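# Transfer marker cap onto the other marker and snap it

## Task

Take the cap off its current marker, put it onto the other marker and press until it clicks into place; at the end both markers must still be standing upright in their block.

## Robot and tools

ROBOT. Two arms, left_arm and right_arm, each with six revolute joints and a parallel two-finger gripper. The fingers extend along the gripper's +z axis and close along its y axis. end_effector_position is the point midway between the finger pads, roughly 1 cm short of the fingertips. Each gripper carries a wrist camera.

FRAMES. Scene frame: origin at table-top height halfway between the nominal arm bases, +x out over the table, +z up, left_arm on the +y side (not tied to image left/right). Calibrated bases: left_arm at (+0.027, +0.353, 0) m, right_arm at (-0.037, -0.286, 0) m, both almost unrotated with up = +z. Hand positions, orientations (quat_wxyz) and wrist-camera poses are reported in that arm's own base frame; fixed cameras and the table use the scene frame. Reported hand positions may be off by a few cm, more at full reach.

JOINT ORDER (every row and every per-arm list): shoulder (joint2), elbow (joint3), wrist roll (joint6), wrist pitch (joint4), waist (joint1), wrist yaw (joint5). Stated ranges in rad: waist -2.618..3.054, shoulder 0.000..3.142, elbow 0.000..3.142, wrist pitch -1.571..1.571, wrist yaw -1.571..1.571, wrist roll -2.094..2.094. Real stops may differ by up to 0.059 rad.

A ROW is one flat list of 14 numbers, each in [-1, 1], covering both arms even if one stays still: left_arm's six joint numbers in the order above then its opening, then right_arm's six plus its opening. Joint numbers are offsets (not poses) relative to the Joint targets at the start of the action or move; 1.0 equals 2.224 rad for waist, shoulder and elbow and 8.485 rad for the three wrist joints. Sending the same offset again moves further. The opening number is absolute: +1 fully open, -1 shut. To keep a gripper unchanged, repeat its current command (see Tool commands); writing 0 means half-open, not 'no change'. Zero joint offsets re-command the current targets. An action is refused for both arms if it would push a joint more than 0.059 rad outward beyond its range.

TOOLS.
execute_actions(actions, cameras): actions is a list of actions; each action is up to 15 rows, one row per 1/30 s control step, and a short action keeps its final row for the remaining steps of its 15. An empty list just reports state and images.
move(target, speed, blend, opening_speed, blocking, cameras): target is one 14-number row or a list of up to 15 rows; every row's joint offsets count from the same starting Joint targets, not from the previous row. All joints travel in sync, so the hand follows a curve, with no obstacle or other-arm avoidance. speed in rad/s for the joint with the longest travel, 0.01 to 12.57, default 0.5 (one value or one per target). blend in rad rounds corners of a list. opening_speed, at least 0.2 per second on the -1..+1 scale, ramps the gripper gradually; use a low value when closing on something that could crush. blocking=false returns after about 0.5 s while the move continues. The result adds a 'move:' line: done, off_target (resting over 0.035 rad from target), moving, held, or fault, possibly limits=held.
wait(seconds): 0 to 10 s, arms hold their last command; a running move carries on.
stop(): brakes a running move; fast moves need more room.
zoom_image(camera, region): region [x0, y0, x1, y1] in pixels, top-left origin, at most 504x504, of that camera's latest image.
read_manual(section): only 'licences'; moves nothing.
finished_scene(scene): scene is 1; ends the scene permanently.
Every call except read_manual/zoom can take cameras: a list of names, null/omitted or ["all"] for all, [] for none; unknown names invalidate the call. Cameras, all 672x504: cam_head_left, cam_head_right, cam_high, cam_low, cam_left_wrist, cam_right_wrist. Calibration (K, distortion, world-to-camera transforms) was supplied; fixed cameras may have shifted slightly.

RESULT LINES. Joint positions and Joint velocities: one block per arm in the joint order, then finger-pad gap in m (0.094 fully open). 'within noise' means the arm is still. Joint targets: the basis for your next offsets. Tool commands: current gripper commands. grip_measured: measured opening on the command scale, reading a little wide when empty and somewhat narrow when squeezing a part; it tracks the command, so it does not reveal contact. grip_effort_nm: gripper motor effort, negative closing, not a pad force. Joint torques: per joint, positive toward larger angle; joints 1, 2 and 5 wrap at ±28 N m. 'joint sent to its limit': a joint reached its real stop. 'joint command not followed': the clearance check altered or blocked targets. MOTOR HOT appears near 75 °C; an OVER-TEMPERATURE FAULT folds and disables that arm.

MOTION NOTES. Joint targets may lead measured angles by at most 0.339 rad (big joints) or 2.2 rad (wrist), and targets that would put the hand over 200 mm from where it is are scaled back, so large moves may need several actions. Friction and gravity leave joints short, especially at long reach; tiny turns may not happen.

AVOID. Dropping the cap or markers, releasing things while they move, slamming or hard pushing, and any collision or gripping between the two arms (can fail the scene). Knocking a marker out of the block or anything off the table fails the task. Don't keep arms stretched or pressing against unreachable goals, which heats motors. To stop pressing on something, command targets back past the measured positions. Loose objects may be nudged occasionally; check before finishing.

Each tool is called after "Request:" as name(argument=value, ...), one argument or row to a line, values as JSON.

## Session

Request:
execute_actions(
  actions=[],
)

Scene clock: 0.00 s.
left_arm: end_effector_position=(+0.3795, +0.0049, +0.0845) grip_measured=+1.000 grip_effort_nm=n/a end_effector_quat_wxyz=(+0.561, -0.047, +0.827, +0.010) | right_arm: end_effector_position=(+0.3957, -0.0309, +0.0787) grip_measured=+1.000 grip_effort_nm=n/a end_effector_quat_wxyz=(+0.545, +0.068, +0.836, -0.015)
Joint names: [shoulder, elbow, wrist roll, wrist pitch, waist, wrist yaw]
Joint positions: left_arm=[1.492 0.331 -0.079 0.779 -0.032 -0.099 0.094] | right_arm=[1.561 0.411 0.074 0.732 -0.058 0.045 0.094]
Joint velocities: within noise
Joint torques (N m): no reading
Motor temperatures (°C): left_arm=[24 23 23 24 24 21 23] | right_arm=[23 21 23 27 25 22 21]
Heat: left arm: 24 °C; right arm: 27 °C.
Joint targets: left_arm=[1.488 0.336 -0.083 0.779 -0.032 -0.105] | right_arm=[1.557 0.416 0.069 0.731 -0.058 0.050]
Tool commands: left_gripper/opening=+1.0 right_gripper/opening=+1.0

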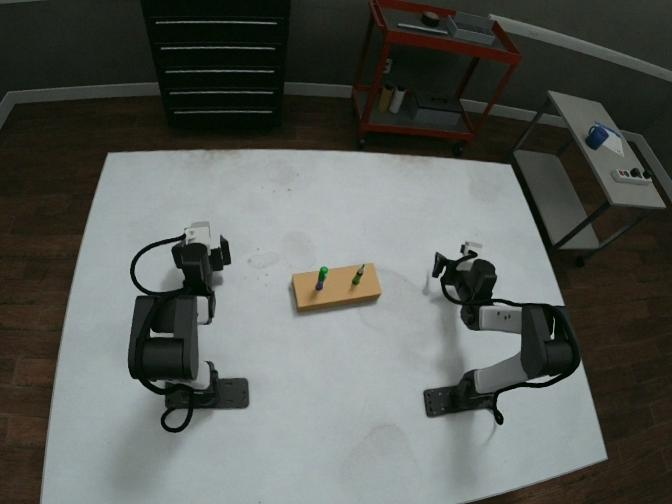

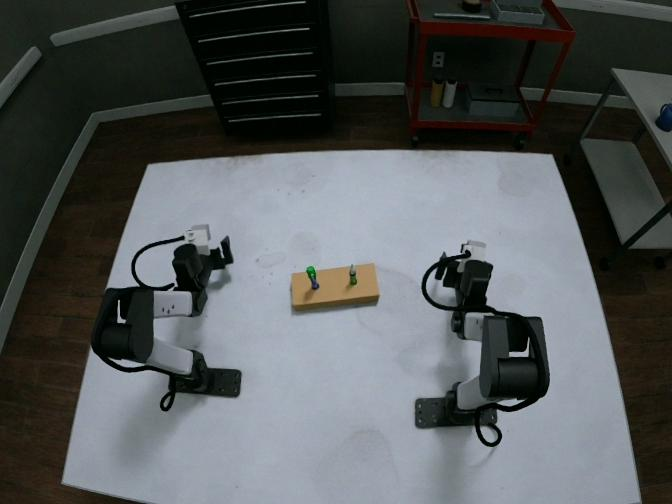

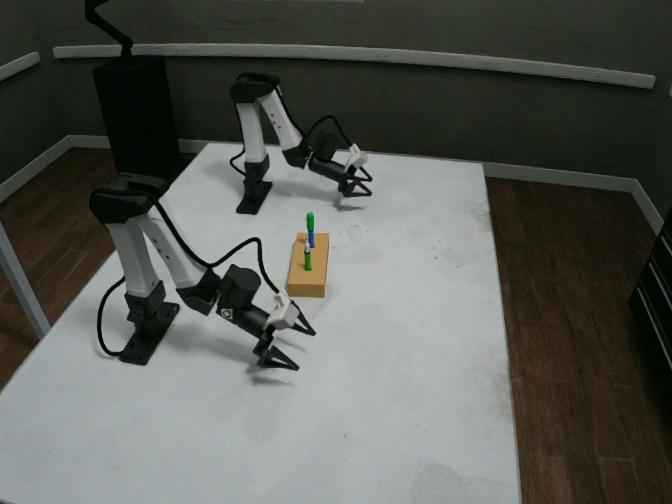

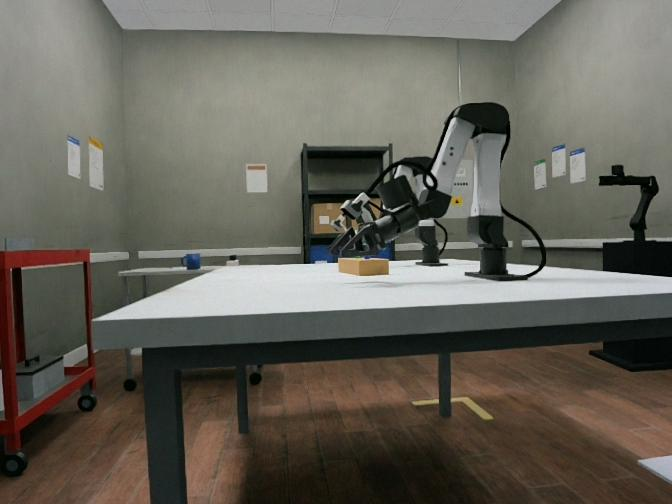

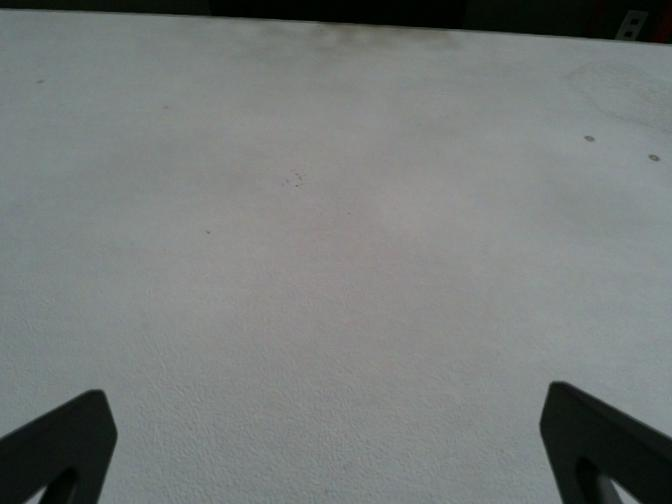

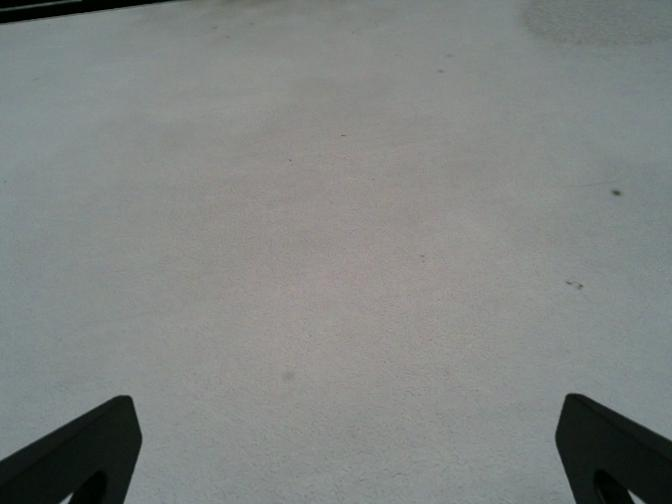

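Request:
zoom_image(
  camera="cam_head_left",
  region=[270, 230, 410, 335],
)

Request:
zoom_image(
  camera="cam_head_right",
  region=[270, 230, 410, 335],
)

Request:
zoom_image(
  camera="cam_high",
  region=[260, 200, 380, 290],
)

Request:
zoom_image(
  camera="cam_low",
  region=[310, 220, 430, 310],
)

Scaled by 3.600 from the camera's 672x504 image, which has a finer 960x720 frame.

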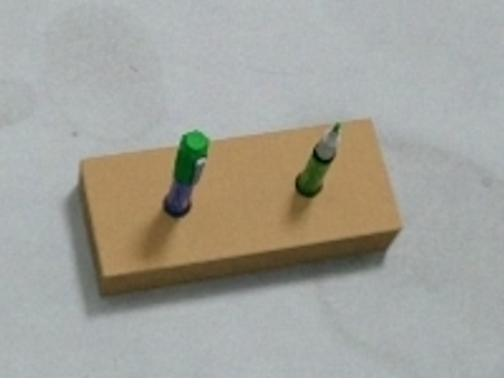

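Scaled by 3.600 from the camera's 672x504 image, which has a finer 960x720 frame.

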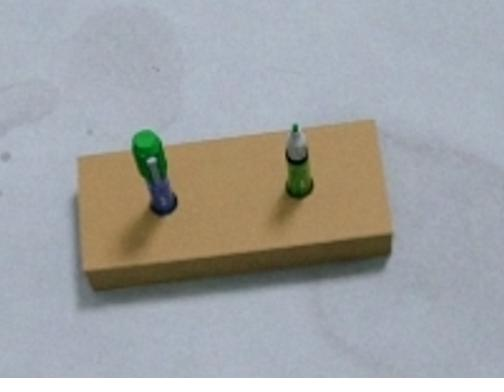

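Scaled by 4.200 from the camera's 672x504 image, which has a finer 960x720 frame.

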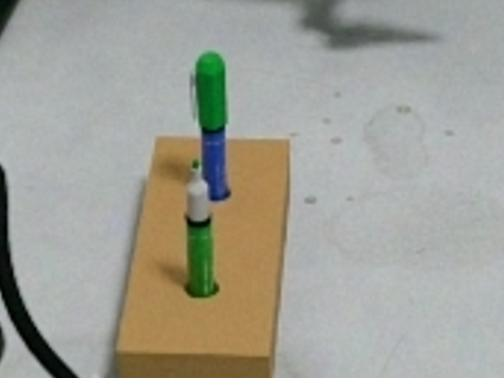

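Scaled by 4.200 from the camera's 672x504 image, which has a finer 960x720 frame.

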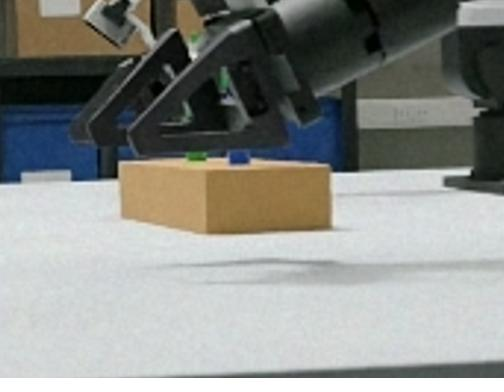

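Request:
zoom_image(
  camera="cam_head_left",
  region=[160, 210, 260, 285],
)

Request:
zoom_image(
  camera="cam_head_left",
  region=[415, 230, 515, 305],
)

Request:
zoom_image(
  camera="cam_head_right",
  region=[160, 210, 260, 285],
)

Request:
zoom_image(
  camera="cam_head_right",
  region=[415, 230, 515, 305],
)

Scaled by 5.040 from the camera's 672x504 image, which has a finer 960x720 frame.

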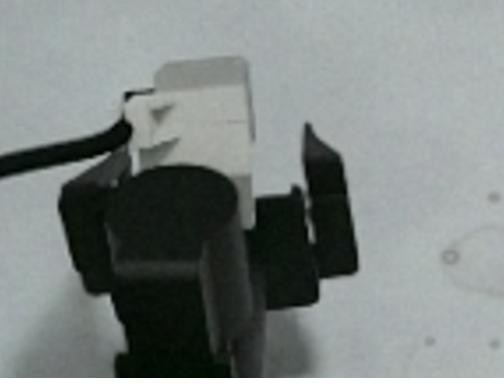

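Scaled by 5.040 from the camera's 672x504 image, which has a finer 960x720 frame.

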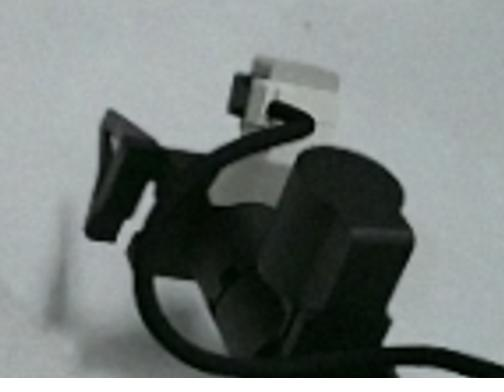

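Scaled by 5.040 from the camera's 672x504 image, which has a finer 960x720 frame.

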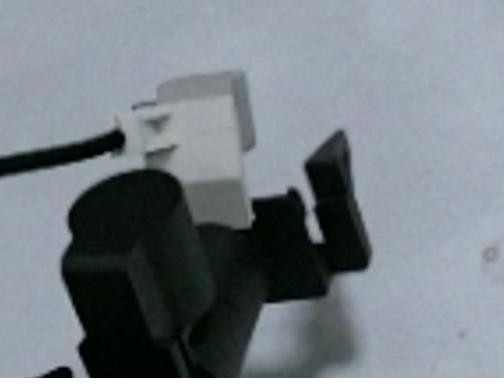

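Scaled by 5.040 from the camera's 672x504 image, which has a finer 960x720 frame.

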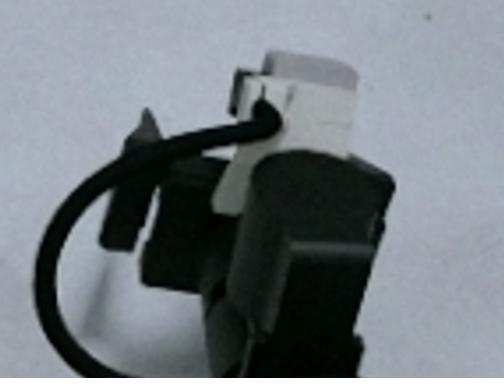

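Request:
move(
  target=[
    [-0.0890,-0.0090,0.0570,-0.0330,-0.1145,0.1266,0.0, 0.0964,0.5967,-0.1308,-0.2249,0.0,-0.0898,0.0],
    [-0.0890,-0.0090,0.0570,-0.0330,-0.1145,0.1266,0.0, 0.0964,0.5967,-0.1308,-0.2249,0.2024,-0.0898,0.0],
  ],
  speed=0.9,
  blend=0.1,
)

Scene clock: 349.33 s.
left_arm: end_effector_position=(+0.2443, -0.2164, +0.1243) grip_measured=+0.002 grip_effort_nm=-0.061 end_effector_quat_wxyz=(+0.490, +0.471, +0.635, -0.367) | right_arm: end_effector_position=(+0.3204, +0.2528, +0.2297) grip_measured=+0.002 grip_effort_nm=-0.120 end_effector_quat_wxyz=(-0.269, +0.651, -0.660, -0.262)
Joint names: [shoulder, elbow, wrist roll, wrist pitch, waist, wrist yaw]
Joint positions: left_arm=[1.305 0.331 0.366 0.529 -0.282 0.95 0.047] | right_arm=[1.763 1.719 -1.025 -1.153 0.397 -0.69 0.047]
Joint velocities: within noise
Joint torques (N m): left_arm=[-4.56 5.2 0.28 1.25 -0.5 0.36] | right_arm=[-6.45 8.08 -0.07 0.57 -0.68 -0.58]
Motor temperatures (°C): left_arm=[29 28 23 40 23 21 23] | right_arm=[31 27 23 43 25 22 21]
Heat: left arm: 40 °C; right arm: 43 °C.
Joint targets: left_arm=[1.290 0.316 0.401 0.499 -0.287 0.969] | right_arm=[1.772 1.743 -1.041 -1.177 0.392 -0.712]
move: done
camera_calibration:
cam_left_wrist: T_world_to_cam=[[-0.964573, -0.263259, -0.0171415, 0.179116], [-0.159774, 0.634641, -0.75611, 0.305892], [0.209931, -0.726585, -0.65422, -0.0406408], [0, 0, 0, 1]] pos_world=[0.230176, -0.176507, 0.20777]
cam_right_wrist: T_world_to_cam=[[0.999763, -0.0139649, -0.0167023, -0.310518], [-0.0189233, -0.936754, -0.349476, 0.363087], [-0.0107655, 0.349709, -0.936797, 0.216571], [0, 0, 0, 1]] pos_world=[0.319646, 0.26005, 0.324587]

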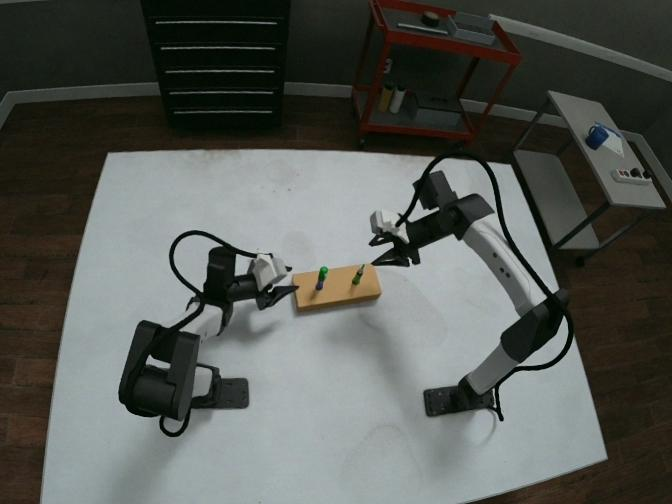

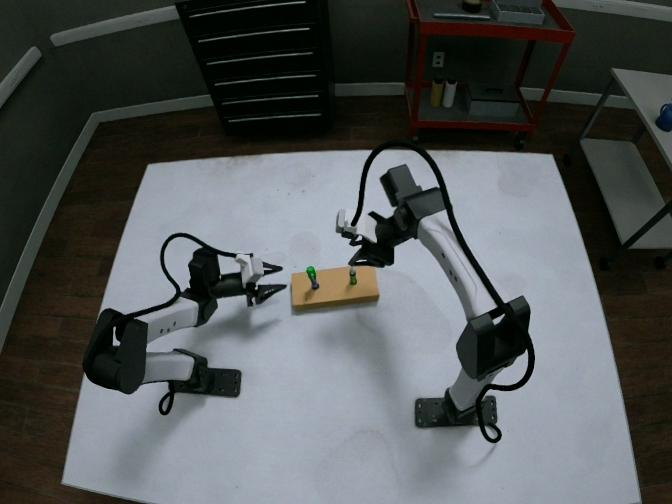

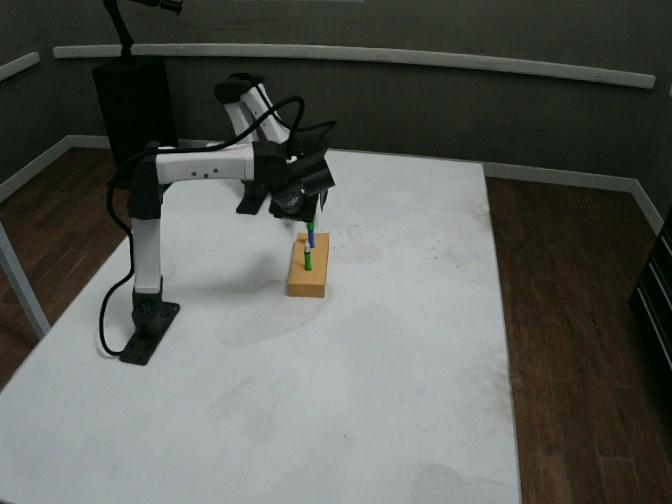

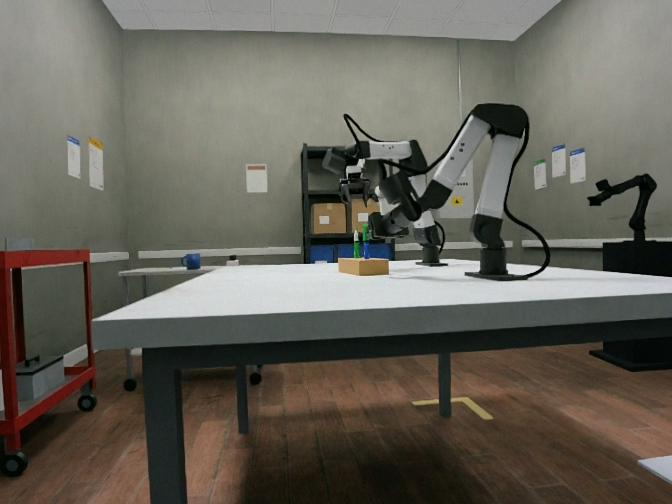

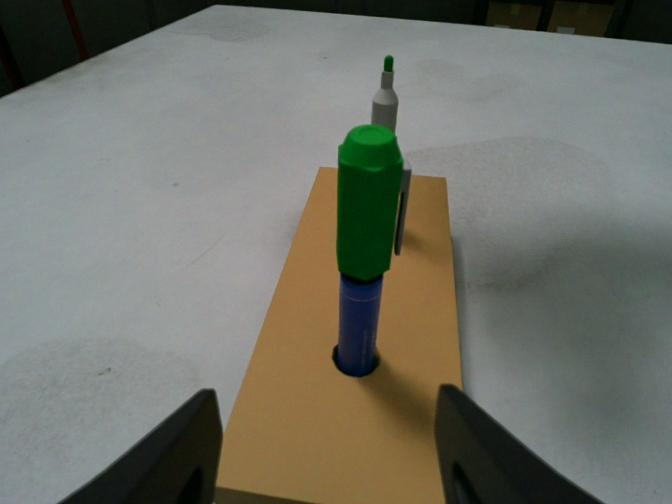

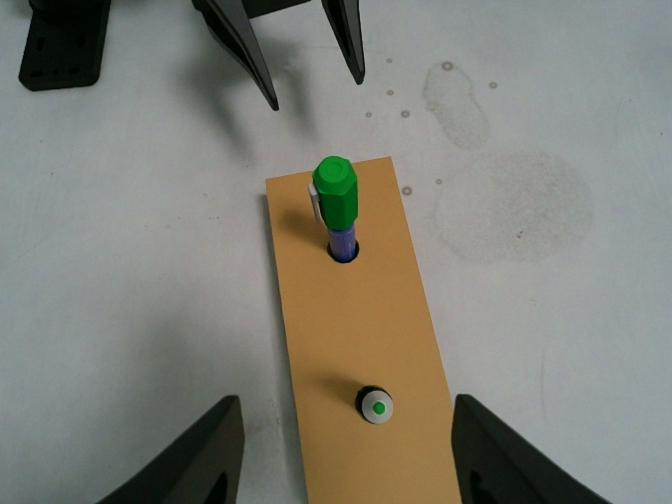

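Request:
zoom_image(
  camera="cam_left_wrist",
  region=[280, 40, 480, 400],
)

Request:
zoom_image(
  camera="cam_right_wrist",
  region=[230, 130, 450, 450],
)

Scaled by 1.400 from the camera's 672x504 image, which has a finer 960x720 frame.

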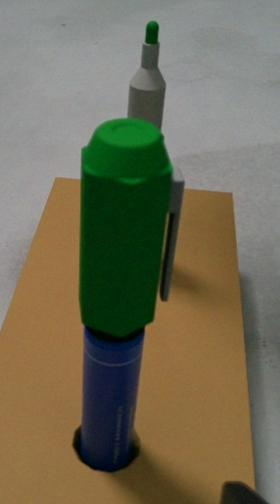

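Scaled by 1.575 from the camera's 672x504 image, which has a finer 960x720 frame.

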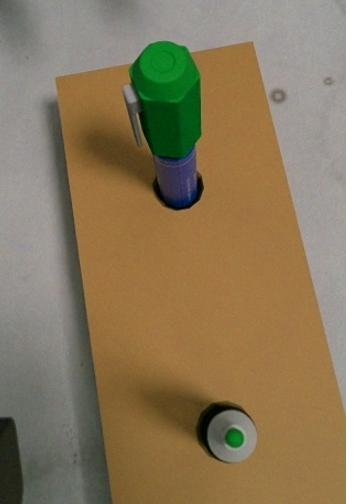

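Request:
zoom_image(
  camera="cam_right_wrist",
  region=[290, 140, 390, 280],
)

Request:
zoom_image(
  camera="cam_left_wrist",
  region=[310, 110, 430, 300],
)

Scaled by 3.600 from the camera's 672x504 image, which has a finer 960x720 frame.

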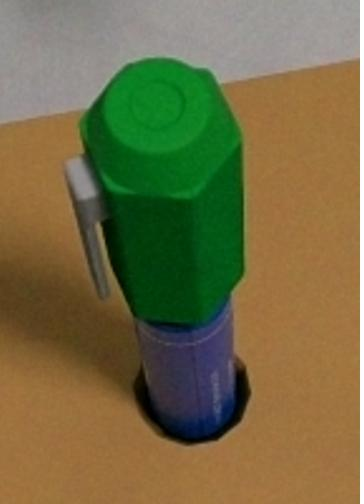

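Scaled by 2.653 from the camera's 672x504 image, which has a finer 960x720 frame.

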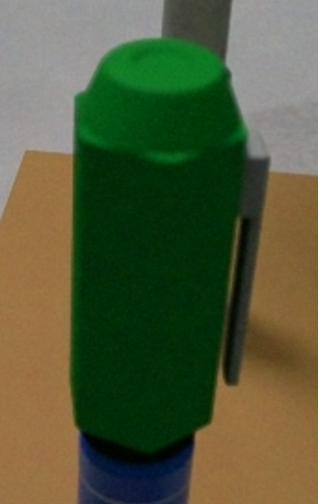

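Request:
move(
  target=[0.2262,-0.0183,-0.0229,0.0883,-0.0644,-0.0127,0.0, 0,0,0,0,0,0,0.0],
  speed=0.6,
  cameras=["cam_left_wrist","cam_right_wrist","cam_low"],
)

Scene clock: 468.90 s.
left_arm: end_effector_position=(+0.2449, -0.2558, +0.0755) grip_measured=+0.002 grip_effort_nm=-0.061 end_effector_quat_wxyz=(+0.493, +0.465, +0.618, -0.399) | right_arm: end_effector_position=(+0.3203, +0.2524, +0.2296) grip_measured=+0.002 grip_effort_nm=-0.115 end_effector_quat_wxyz=(-0.268, +0.651, -0.660, -0.262)
Joint names: [shoulder, elbow, wrist roll, wrist pitch, waist, wrist yaw]
Joint positions: left_arm=[1.783 0.286 0.206 1.187 -0.425 0.877 0.047] | right_arm=[1.763 1.719 -1.025 -1.155 0.396 -0.69 0.047]
Joint velocities: within noise
Joint torques (N m): left_arm=[-4.6 2.81 -0.11 2.23 -0.47 0.03] | right_arm=[-6.5 8.09 -0.07 0.56 -0.59 -0.61]
Motor temperatures (°C): left_arm=[28 27 23 36 23 21 23] | right_arm=[36 33 23 36 25 23 21]
Heat: left arm: 36 °C; right arm: 36 °C.
Joint targets: left_arm=[1.793 0.275 0.206 1.249 -0.430 0.862] | right_arm=[1.772 1.743 -1.041 -1.177 0.392 -0.712]
move: off_target (left_arm); left_arm: the wrist pitch is farthest, 0.061 rad from its target
camera_calibration:
cam_left_wrist: T_world_to_cam=[[-0.974013, -0.22619, 0.0117275, 0.178135], [-0.147049, 0.592135, -0.792308, 0.28281], [0.172268, -0.773443, -0.610008, -0.107462], [0, 0, 0, 1]] pos_world=[0.233605, -0.210285, 0.156431]
cam_right_wrist: T_world_to_cam=[[0.999727, -0.0147248, -0.018139, -0.309848], [-0.020131, -0.936929, -0.348939, 0.363027], [-0.0118569, 0.349209, -0.93697, 0.217117], [0, 0, 0, 1]] pos_world=[0.319645, 0.259749, 0.324486]
Images, in order (width x height): cam_low 672x504, cam_left_wrist 672x504, cam_right_wrist 672x504.

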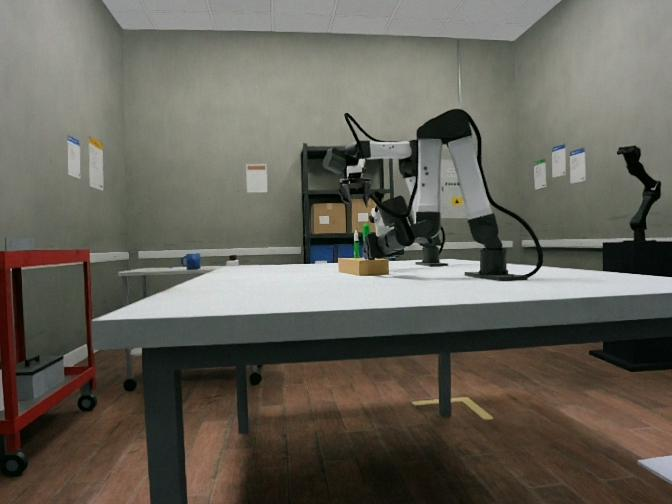

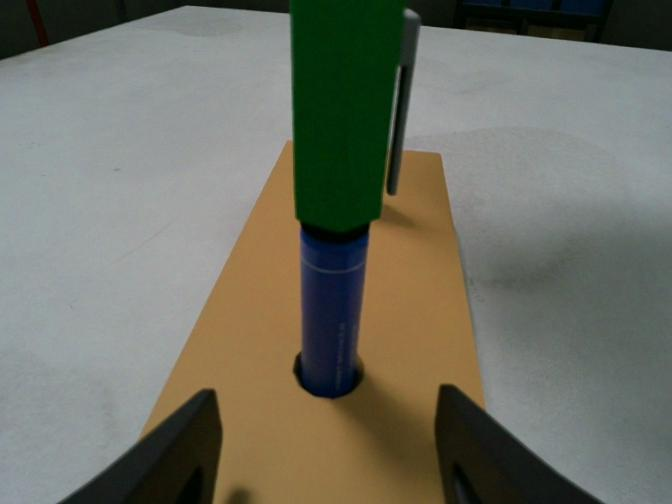

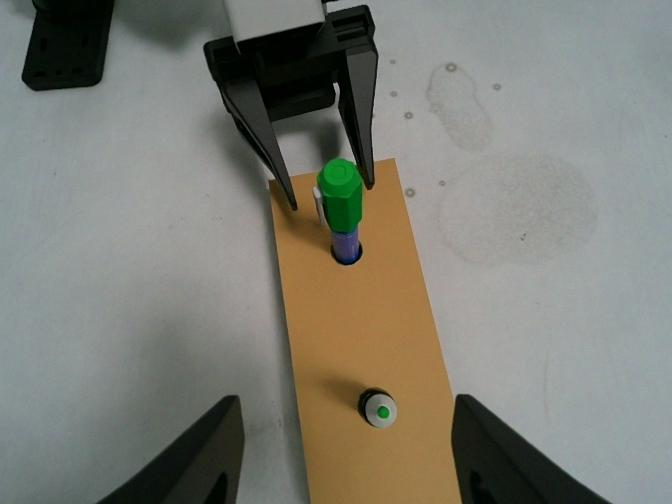

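Request:
zoom_image(
  camera="cam_left_wrist",
  region=[180, 200, 480, 504],
)

Scaled by 1.658 from the camera's 672x504 image, which has a finer 960x720 frame.

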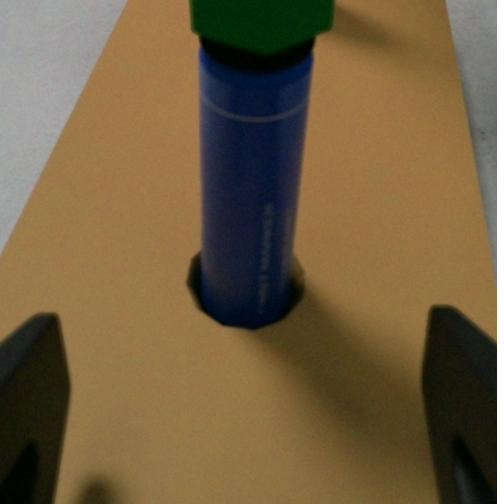

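Request:
move(
  target=[0.0405,0.0472,-0.0060,0.0081,-0.0553,-0.0154,0.0, 0,0,0,0,0,0,0.0],
  speed=0.15,
  cameras=["cam_left_wrist","cam_right_wrist"],
)

Scene clock: 522.67 s.
left_arm: end_effector_position=(+0.2521, -0.2909, +0.0739) grip_measured=+0.002 grip_effort_nm=-0.056 end_effector_quat_wxyz=(+0.501, +0.463, +0.616, -0.394) | right_arm: end_effector_position=(+0.3203, +0.2524, +0.2296) grip_measured=+0.002 grip_effort_nm=-0.120 end_effector_quat_wxyz=(-0.268, +0.651, -0.660, -0.262)
Joint names: [shoulder, elbow, wrist roll, wrist pitch, waist, wrist yaw]
Joint positions: left_arm=[1.871 0.363 0.156 1.25 -0.549 0.746 0.047] | right_arm=[1.763 1.719 -1.025 -1.155 0.396 -0.69 0.047]
Joint velocities: within noise
Joint torques (N m): left_arm=[-5.16 5.48 -0.1 2.33 -0.5 -0.03] | right_arm=[-6.5 7.99 -0.05 0.58 -0.57 -0.62]
Motor temperatures (°C): left_arm=[29 26 23 44 23 21 23] | right_arm=[37 34 23 35 25 23 21]
Heat: left arm: 44 °C; right arm: 37 °C.
Joint targets: left_arm=[1.884 0.380 0.156 1.317 -0.553 0.731] | right_arm=[1.772 1.743 -1.041 -1.177 0.392 -0.712]
move: off_target (left_arm); left_arm: the wrist pitch is farthest, 0.068 rad from its target
camera_calibration:
cam_left_wrist: T_world_to_cam=[[-0.971561, -0.236783, -0.00189616, 0.17446], [-0.141508, 0.587015, -0.797113, 0.300781], [0.189856, -0.774175, -0.603827, -0.141881], [0, 0, 0, 1]] pos_world=[0.238999, -0.245094, 0.154416]
cam_right_wrist: T_world_to_cam=[[0.999727, -0.0147248, -0.018139, -0.309848], [-0.020131, -0.936929, -0.348939, 0.363027], [-0.0118569, 0.349209, -0.93697, 0.217117], [0, 0, 0, 1]] pos_world=[0.319645, 0.259749, 0.324486]
Images, in order (width x height): cam_left_wrist 672x504, cam_right_wrist 672x504.

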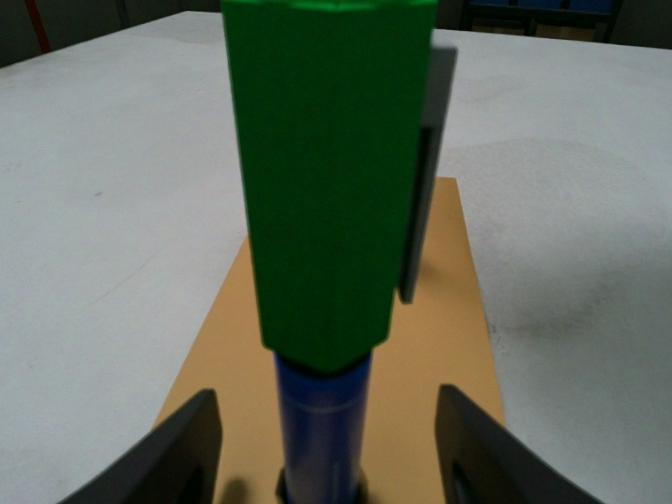

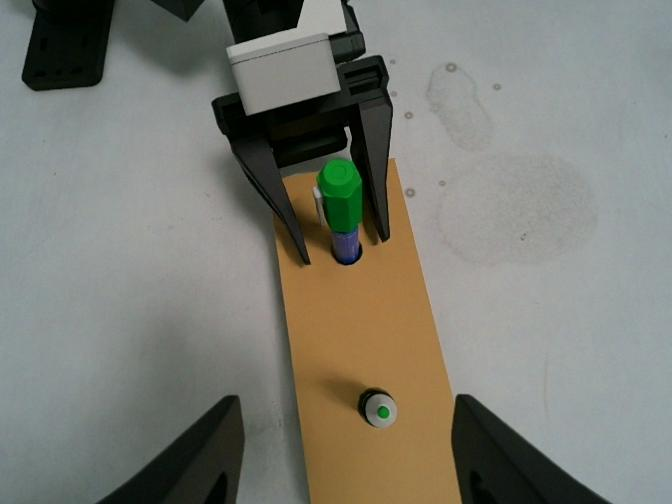

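Request:
zoom_image(
  camera="cam_right_wrist",
  region=[270, 140, 410, 280],
)

Request:
zoom_image(
  camera="cam_left_wrist",
  region=[180, 300, 480, 504],
)

Scaled by 3.600 from the camera's 672x504 image, which has a finer 960x720 frame.

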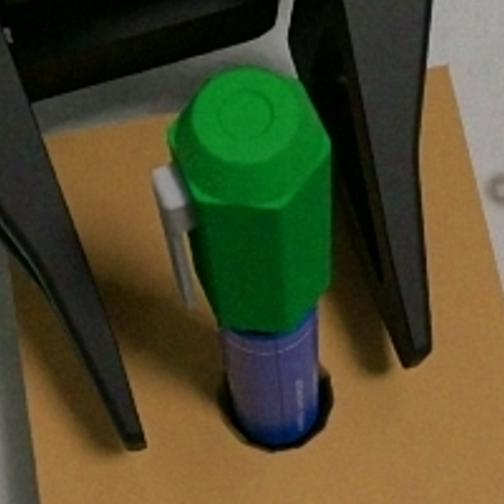

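Scaled by 1.680 from the camera's 672x504 image, which has a finer 960x720 frame.

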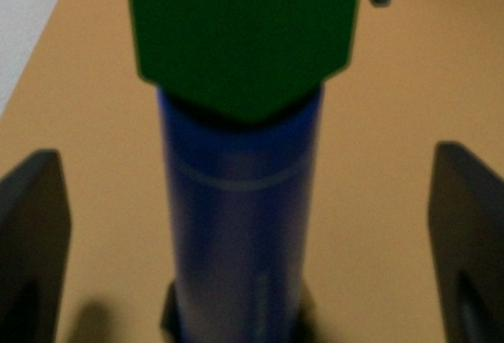

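Request:
move(
  target=[0,0,0,0,0,0,-0.8, 0,0,0,0,0,0,0.0],
  opening_speed=0.8,
  cameras=["cam_left_wrist","cam_right_wrist","cam_low"],
)

Request:
zoom_image(
  camera="cam_low",
  region=[310, 190, 450, 300],
)

Request:
zoom_image(
  camera="cam_right_wrist",
  region=[270, 140, 410, 280],
)

Scene clock: 545.73 s.
left_arm: end_effector_position=(+0.2523, -0.2909, +0.0738) grip_measured=-0.704 grip_effort_nm=-0.989 end_effector_quat_wxyz=(+0.501, +0.463, +0.616, -0.394) | right_arm: end_effector_position=(+0.3203, +0.2524, +0.2296) grip_measured=+0.002 grip_effort_nm=-0.115 end_effector_quat_wxyz=(-0.268, +0.651, -0.660, -0.262)
Joint names: [shoulder, elbow, wrist roll, wrist pitch, waist, wrist yaw]
Joint positions: left_arm=[1.871 0.363 0.156 1.25 -0.549 0.745 0.014] | right_arm=[1.763 1.719 -1.025 -1.155 0.396 -0.69 0.047]
Joint velocities: within noise
Joint torques (N m): left_arm=[-5.14 5.6 -0.13 2.3 -0.35 -0.02] | right_arm=[-6.49 8.09 -0.08 0.57 -0.51 -0.61]
Motor temperatures (°C): left_arm=[29 27 23 45 23 21 23] | right_arm=[37 35 23 34 25 23 21]
Heat: left arm: 45 °C; right arm: 37 °C.
Joint targets: left_arm=[1.884 0.380 0.156 1.317 -0.553 0.731] | right_arm=[1.772 1.743 -1.041 -1.177 0.392 -0.712]
move: off_target (left_arm); left_arm: the wrist pitch is farthest, 0.067 rad from its target
camera_calibration:
cam_left_wrist: T_world_to_cam=[[-0.9712, -0.238255, -0.00216883, 0.174248], [-0.142237, 0.587056, -0.796953, 0.30097], [0.191151, -0.773692, -0.604038, -0.142079], [0, 0, 0, 1]] pos_world=[0.239197, -0.245096, 0.154416]
cam_right_wrist: T_world_to_cam=[[0.999727, -0.0147248, -0.018139, -0.309848], [-0.020131, -0.936929, -0.348939, 0.363027], [-0.0118569, 0.349209, -0.93697, 0.217117], [0, 0, 0, 1]] pos_world=[0.319645, 0.259749, 0.324486]
Images, in order (width x height): cam_low 672x504, cam_left_wrist 672x504, cam_right_wrist 672x504.

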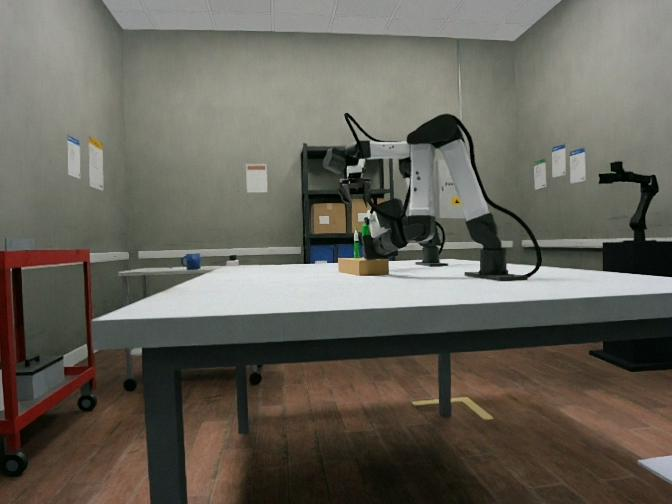

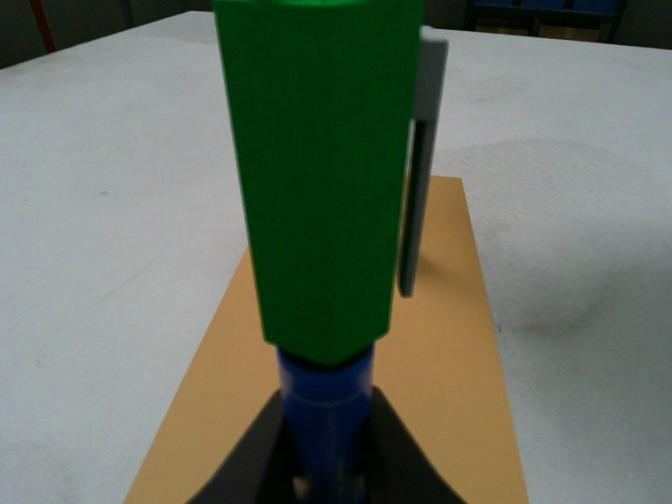

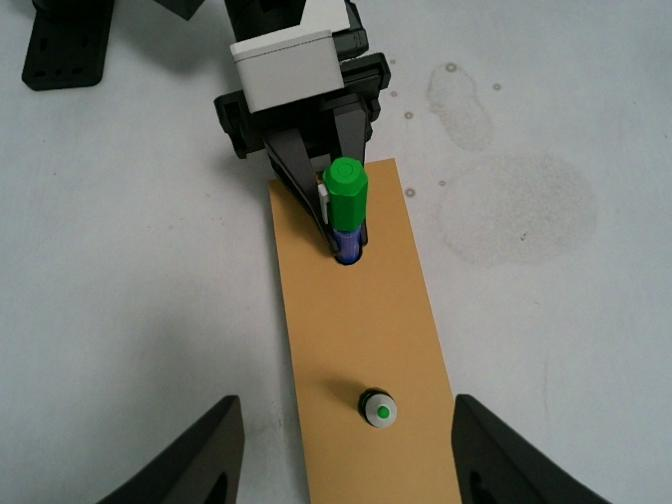

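Scaled by 3.600 from the camera's 672x504 image, which has a finer 960x720 frame.

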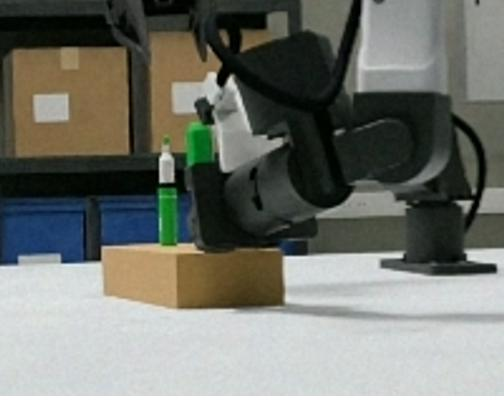

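Scaled by 3.600 from the camera's 672x504 image, which has a finer 960x720 frame.

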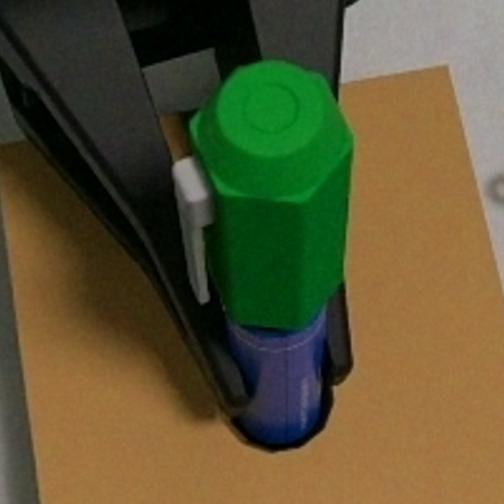

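Request:
zoom_image(
  camera="cam_right_wrist",
  region=[190, 0, 430, 190],
)

Scaled by 2.100 from the camera's 672x504 image, which has a finer 960x720 frame.

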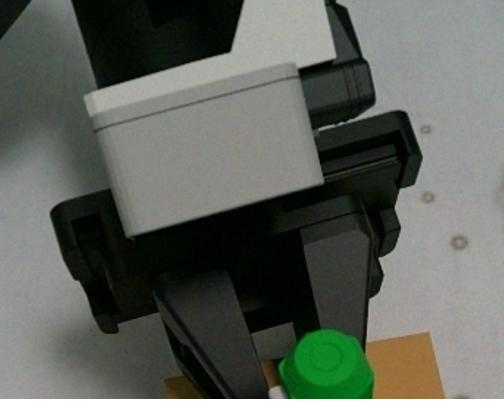

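Request:
zoom_image(
  camera="cam_right_wrist",
  region=[310, 145, 380, 245],
)

Scaled by 5.040 from the camera's 672x504 image, which has a finer 960x720 frame.

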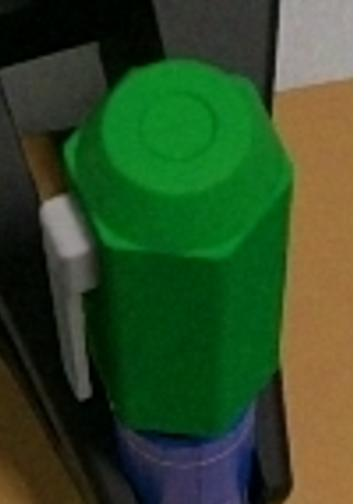

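Request:
move(
  target=[0,0,0,0,0,0,-0.8, -0.0890,-0.2374,0.1209,0.0928,0.1992,0.0821,-0.36],
  speed=0.8,
  cameras=["cam_left_wrist","cam_right_wrist","cam_head_left"],
)

Scene clock: 670.07 s.
left_arm: end_effector_position=(+0.2523, -0.2909, +0.0738) grip_measured=-0.704 grip_effort_nm=-0.999 end_effector_quat_wxyz=(+0.501, +0.463, +0.616, -0.394) | right_arm: end_effector_position=(+0.2985, +0.3339, +0.1700) grip_measured=-0.358 grip_effort_nm=-0.125 end_effector_quat_wxyz=(+0.342, -0.391, +0.840, +0.155)
Joint names: [shoulder, elbow, wrist roll, wrist pitch, waist, wrist yaw]
Joint positions: left_arm=[1.871 0.363 0.156 1.25 -0.549 0.745 0.014] | right_arm=[1.595 1.231 -0.029 -0.437 0.834 -0.019 0.03]
Joint velocities: within noise
Joint torques (N m): left_arm=[-5.09 5.56 -0.12 2.32 -0.42 -0.01] | right_arm=[-8.17 5.33 0.13 1.95 -0.14 0.02]
Motor temperatures (°C): left_arm=[30 28 23 50 23 21 26] | right_arm=[38 36 23 33 25 24 21]
Heat: left arm: 50 °C; right arm: 38 °C.
Joint targets: left_arm=[1.884 0.380 0.156 1.317 -0.553 0.731] | right_arm=[1.574 1.215 -0.015 -0.390 0.835 -0.016]
move: off_target (left_arm, right_arm); left_arm: the wrist pitch is farthest, 0.067 rad from its target; right_arm: the wrist pitch is farthest, 0.047 rad from its target
camera_calibration:
cam_left_wrist: T_world_to_cam=[[-0.9712, -0.238255, -0.00216883, 0.174248], [-0.142237, 0.587056, -0.796953, 0.30097], [0.191151, -0.773692, -0.604038, -0.142079], [0, 0, 0, 1]] pos_world=[0.239197, -0.245096, 0.154416]
cam_right_wrist: T_world_to_cam=[[0.764168, -0.644847, -0.0148165, -0.00788344], [-0.608027, -0.712488, -0.350235, 0.518887], [0.215291, 0.276647, -0.936545, 0.0889145], [0, 0, 0, 1]] pos_world=[0.302379, 0.340019, 0.264888]
Images, in order (width x height): cam_head_left 672x504, cam_left_wrist 672x504, cam_right_wrist 672x504.

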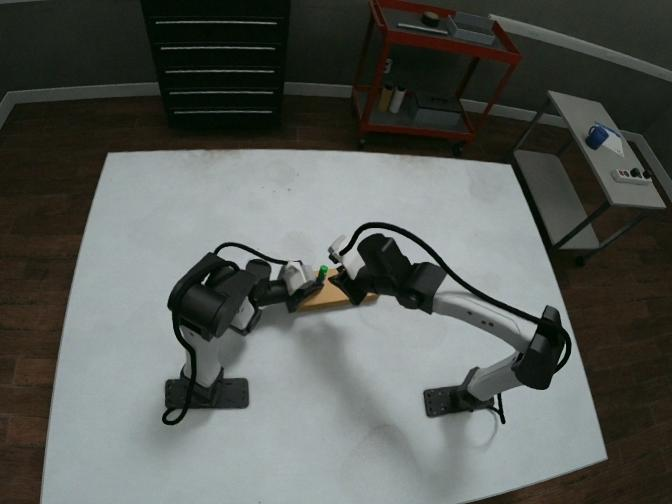

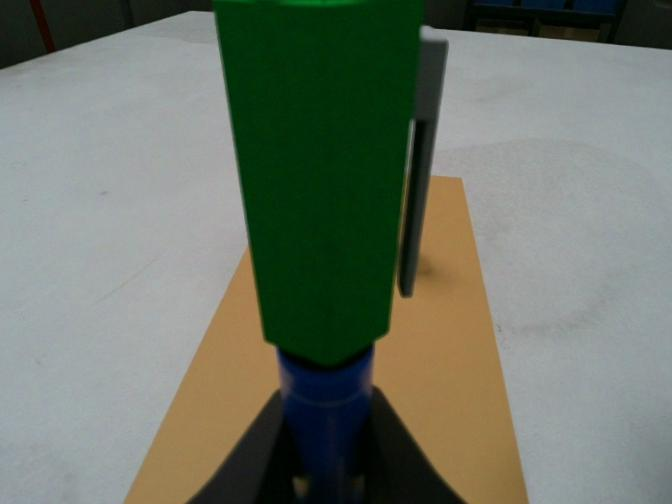

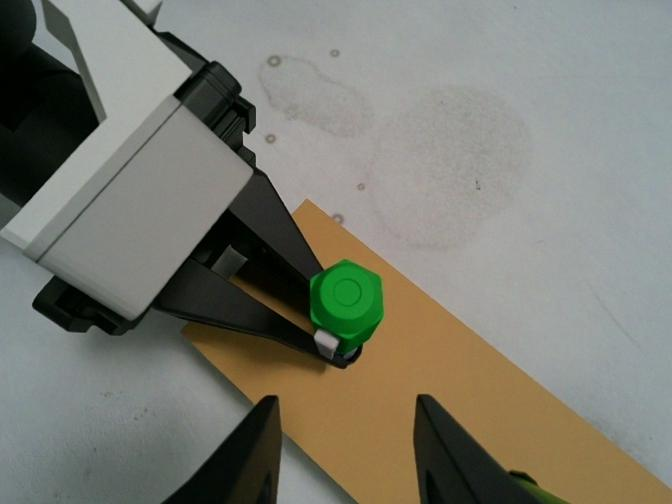

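Request:
move(
  target=[0,0,0,0,0,0,-0.8, 0.0832,0.0229,0,0.0188,0,0,-0.36],
  speed=0.2,
  cameras=["cam_left_wrist","cam_right_wrist","cam_high"],
)

Scene clock: 706.87 s.
left_arm: end_effector_position=(+0.2523, -0.2909, +0.0738) grip_measured=-0.704 grip_effort_nm=-0.994 end_effector_quat_wxyz=(+0.501, +0.463, +0.616, -0.394) | right_arm: end_effector_position=(+0.3224, +0.3598, +0.1311) grip_measured=-0.358 grip_effort_nm=-0.125 end_effector_quat_wxyz=(+0.347, -0.390, +0.838, +0.157)
Joint names: [shoulder, elbow, wrist roll, wrist pitch, waist, wrist yaw]
Joint positions: left_arm=[1.871 0.363 0.156 1.25 -0.549 0.745 0.014] | right_arm=[1.75 1.238 -0.029 -0.278 0.834 -0.018 0.03]
Joint velocities: within noise
Joint torques (N m): left_arm=[-5.09 5.59 -0.12 2.37 -0.39 0.03] | right_arm=[-6.82 8.81 0.15 1.95 -0.08 0.06]
Motor temperatures (°C): left_arm=[31 28 23 51 23 21 26] | right_arm=[43 35 23 37 25 23 21]
Heat: left arm: 51 °C; right arm: 43 °C.
Joint targets: left_arm=[1.884 0.380 0.156 1.317 -0.553 0.731] | right_arm=[1.759 1.266 -0.015 -0.230 0.835 -0.016]
move: off_target (left_arm, right_arm); left_arm: the wrist pitch is farthest, 0.067 rad from its target; right_arm: the wrist pitch is farthest, 0.047 rad from its target
camera_calibration:
cam_left_wrist: T_world_to_cam=[[-0.9712, -0.238255, -0.00216883, 0.174248], [-0.142237, 0.587056, -0.796953, 0.30097], [0.191151, -0.773692, -0.604038, -0.142079], [0, 0, 0, 1]] pos_world=[0.239197, -0.245096, 0.154416]
cam_right_wrist: T_world_to_cam=[[0.763579, -0.645576, -0.0133841, -0.00972639], [-0.605886, -0.709158, -0.360551, 0.537721], [0.223272, 0.283418, -0.932643, 0.0346748], [0, 0, 0, 1]] pos_world=[0.325482, 0.365223, 0.226085]
Images, in order (width x height): cam_high 672x504, cam_left_wrist 672x504, cam_right_wrist 672x504.

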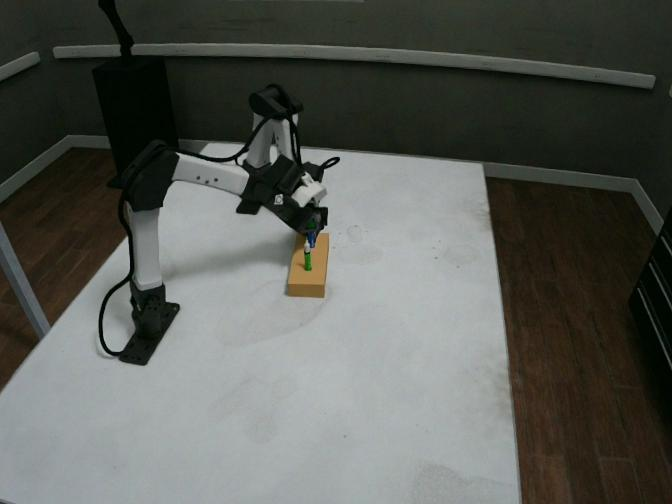

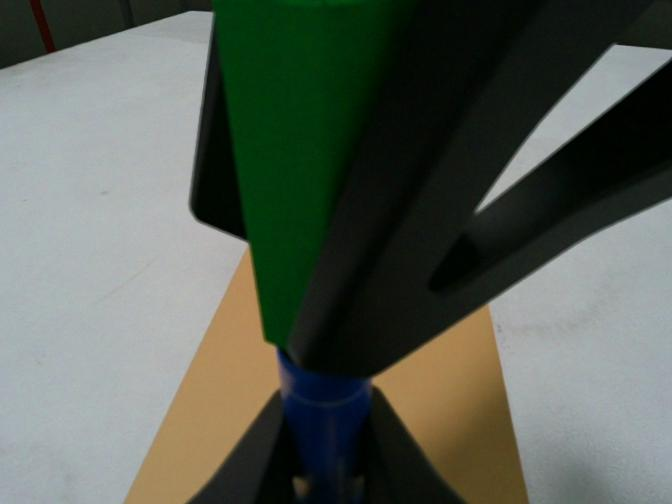

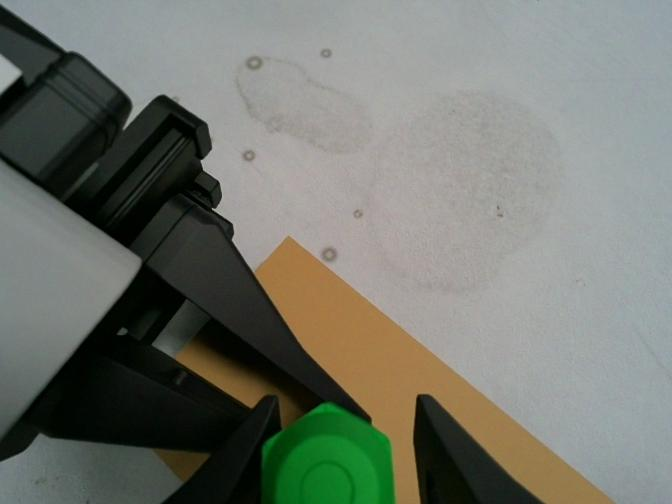

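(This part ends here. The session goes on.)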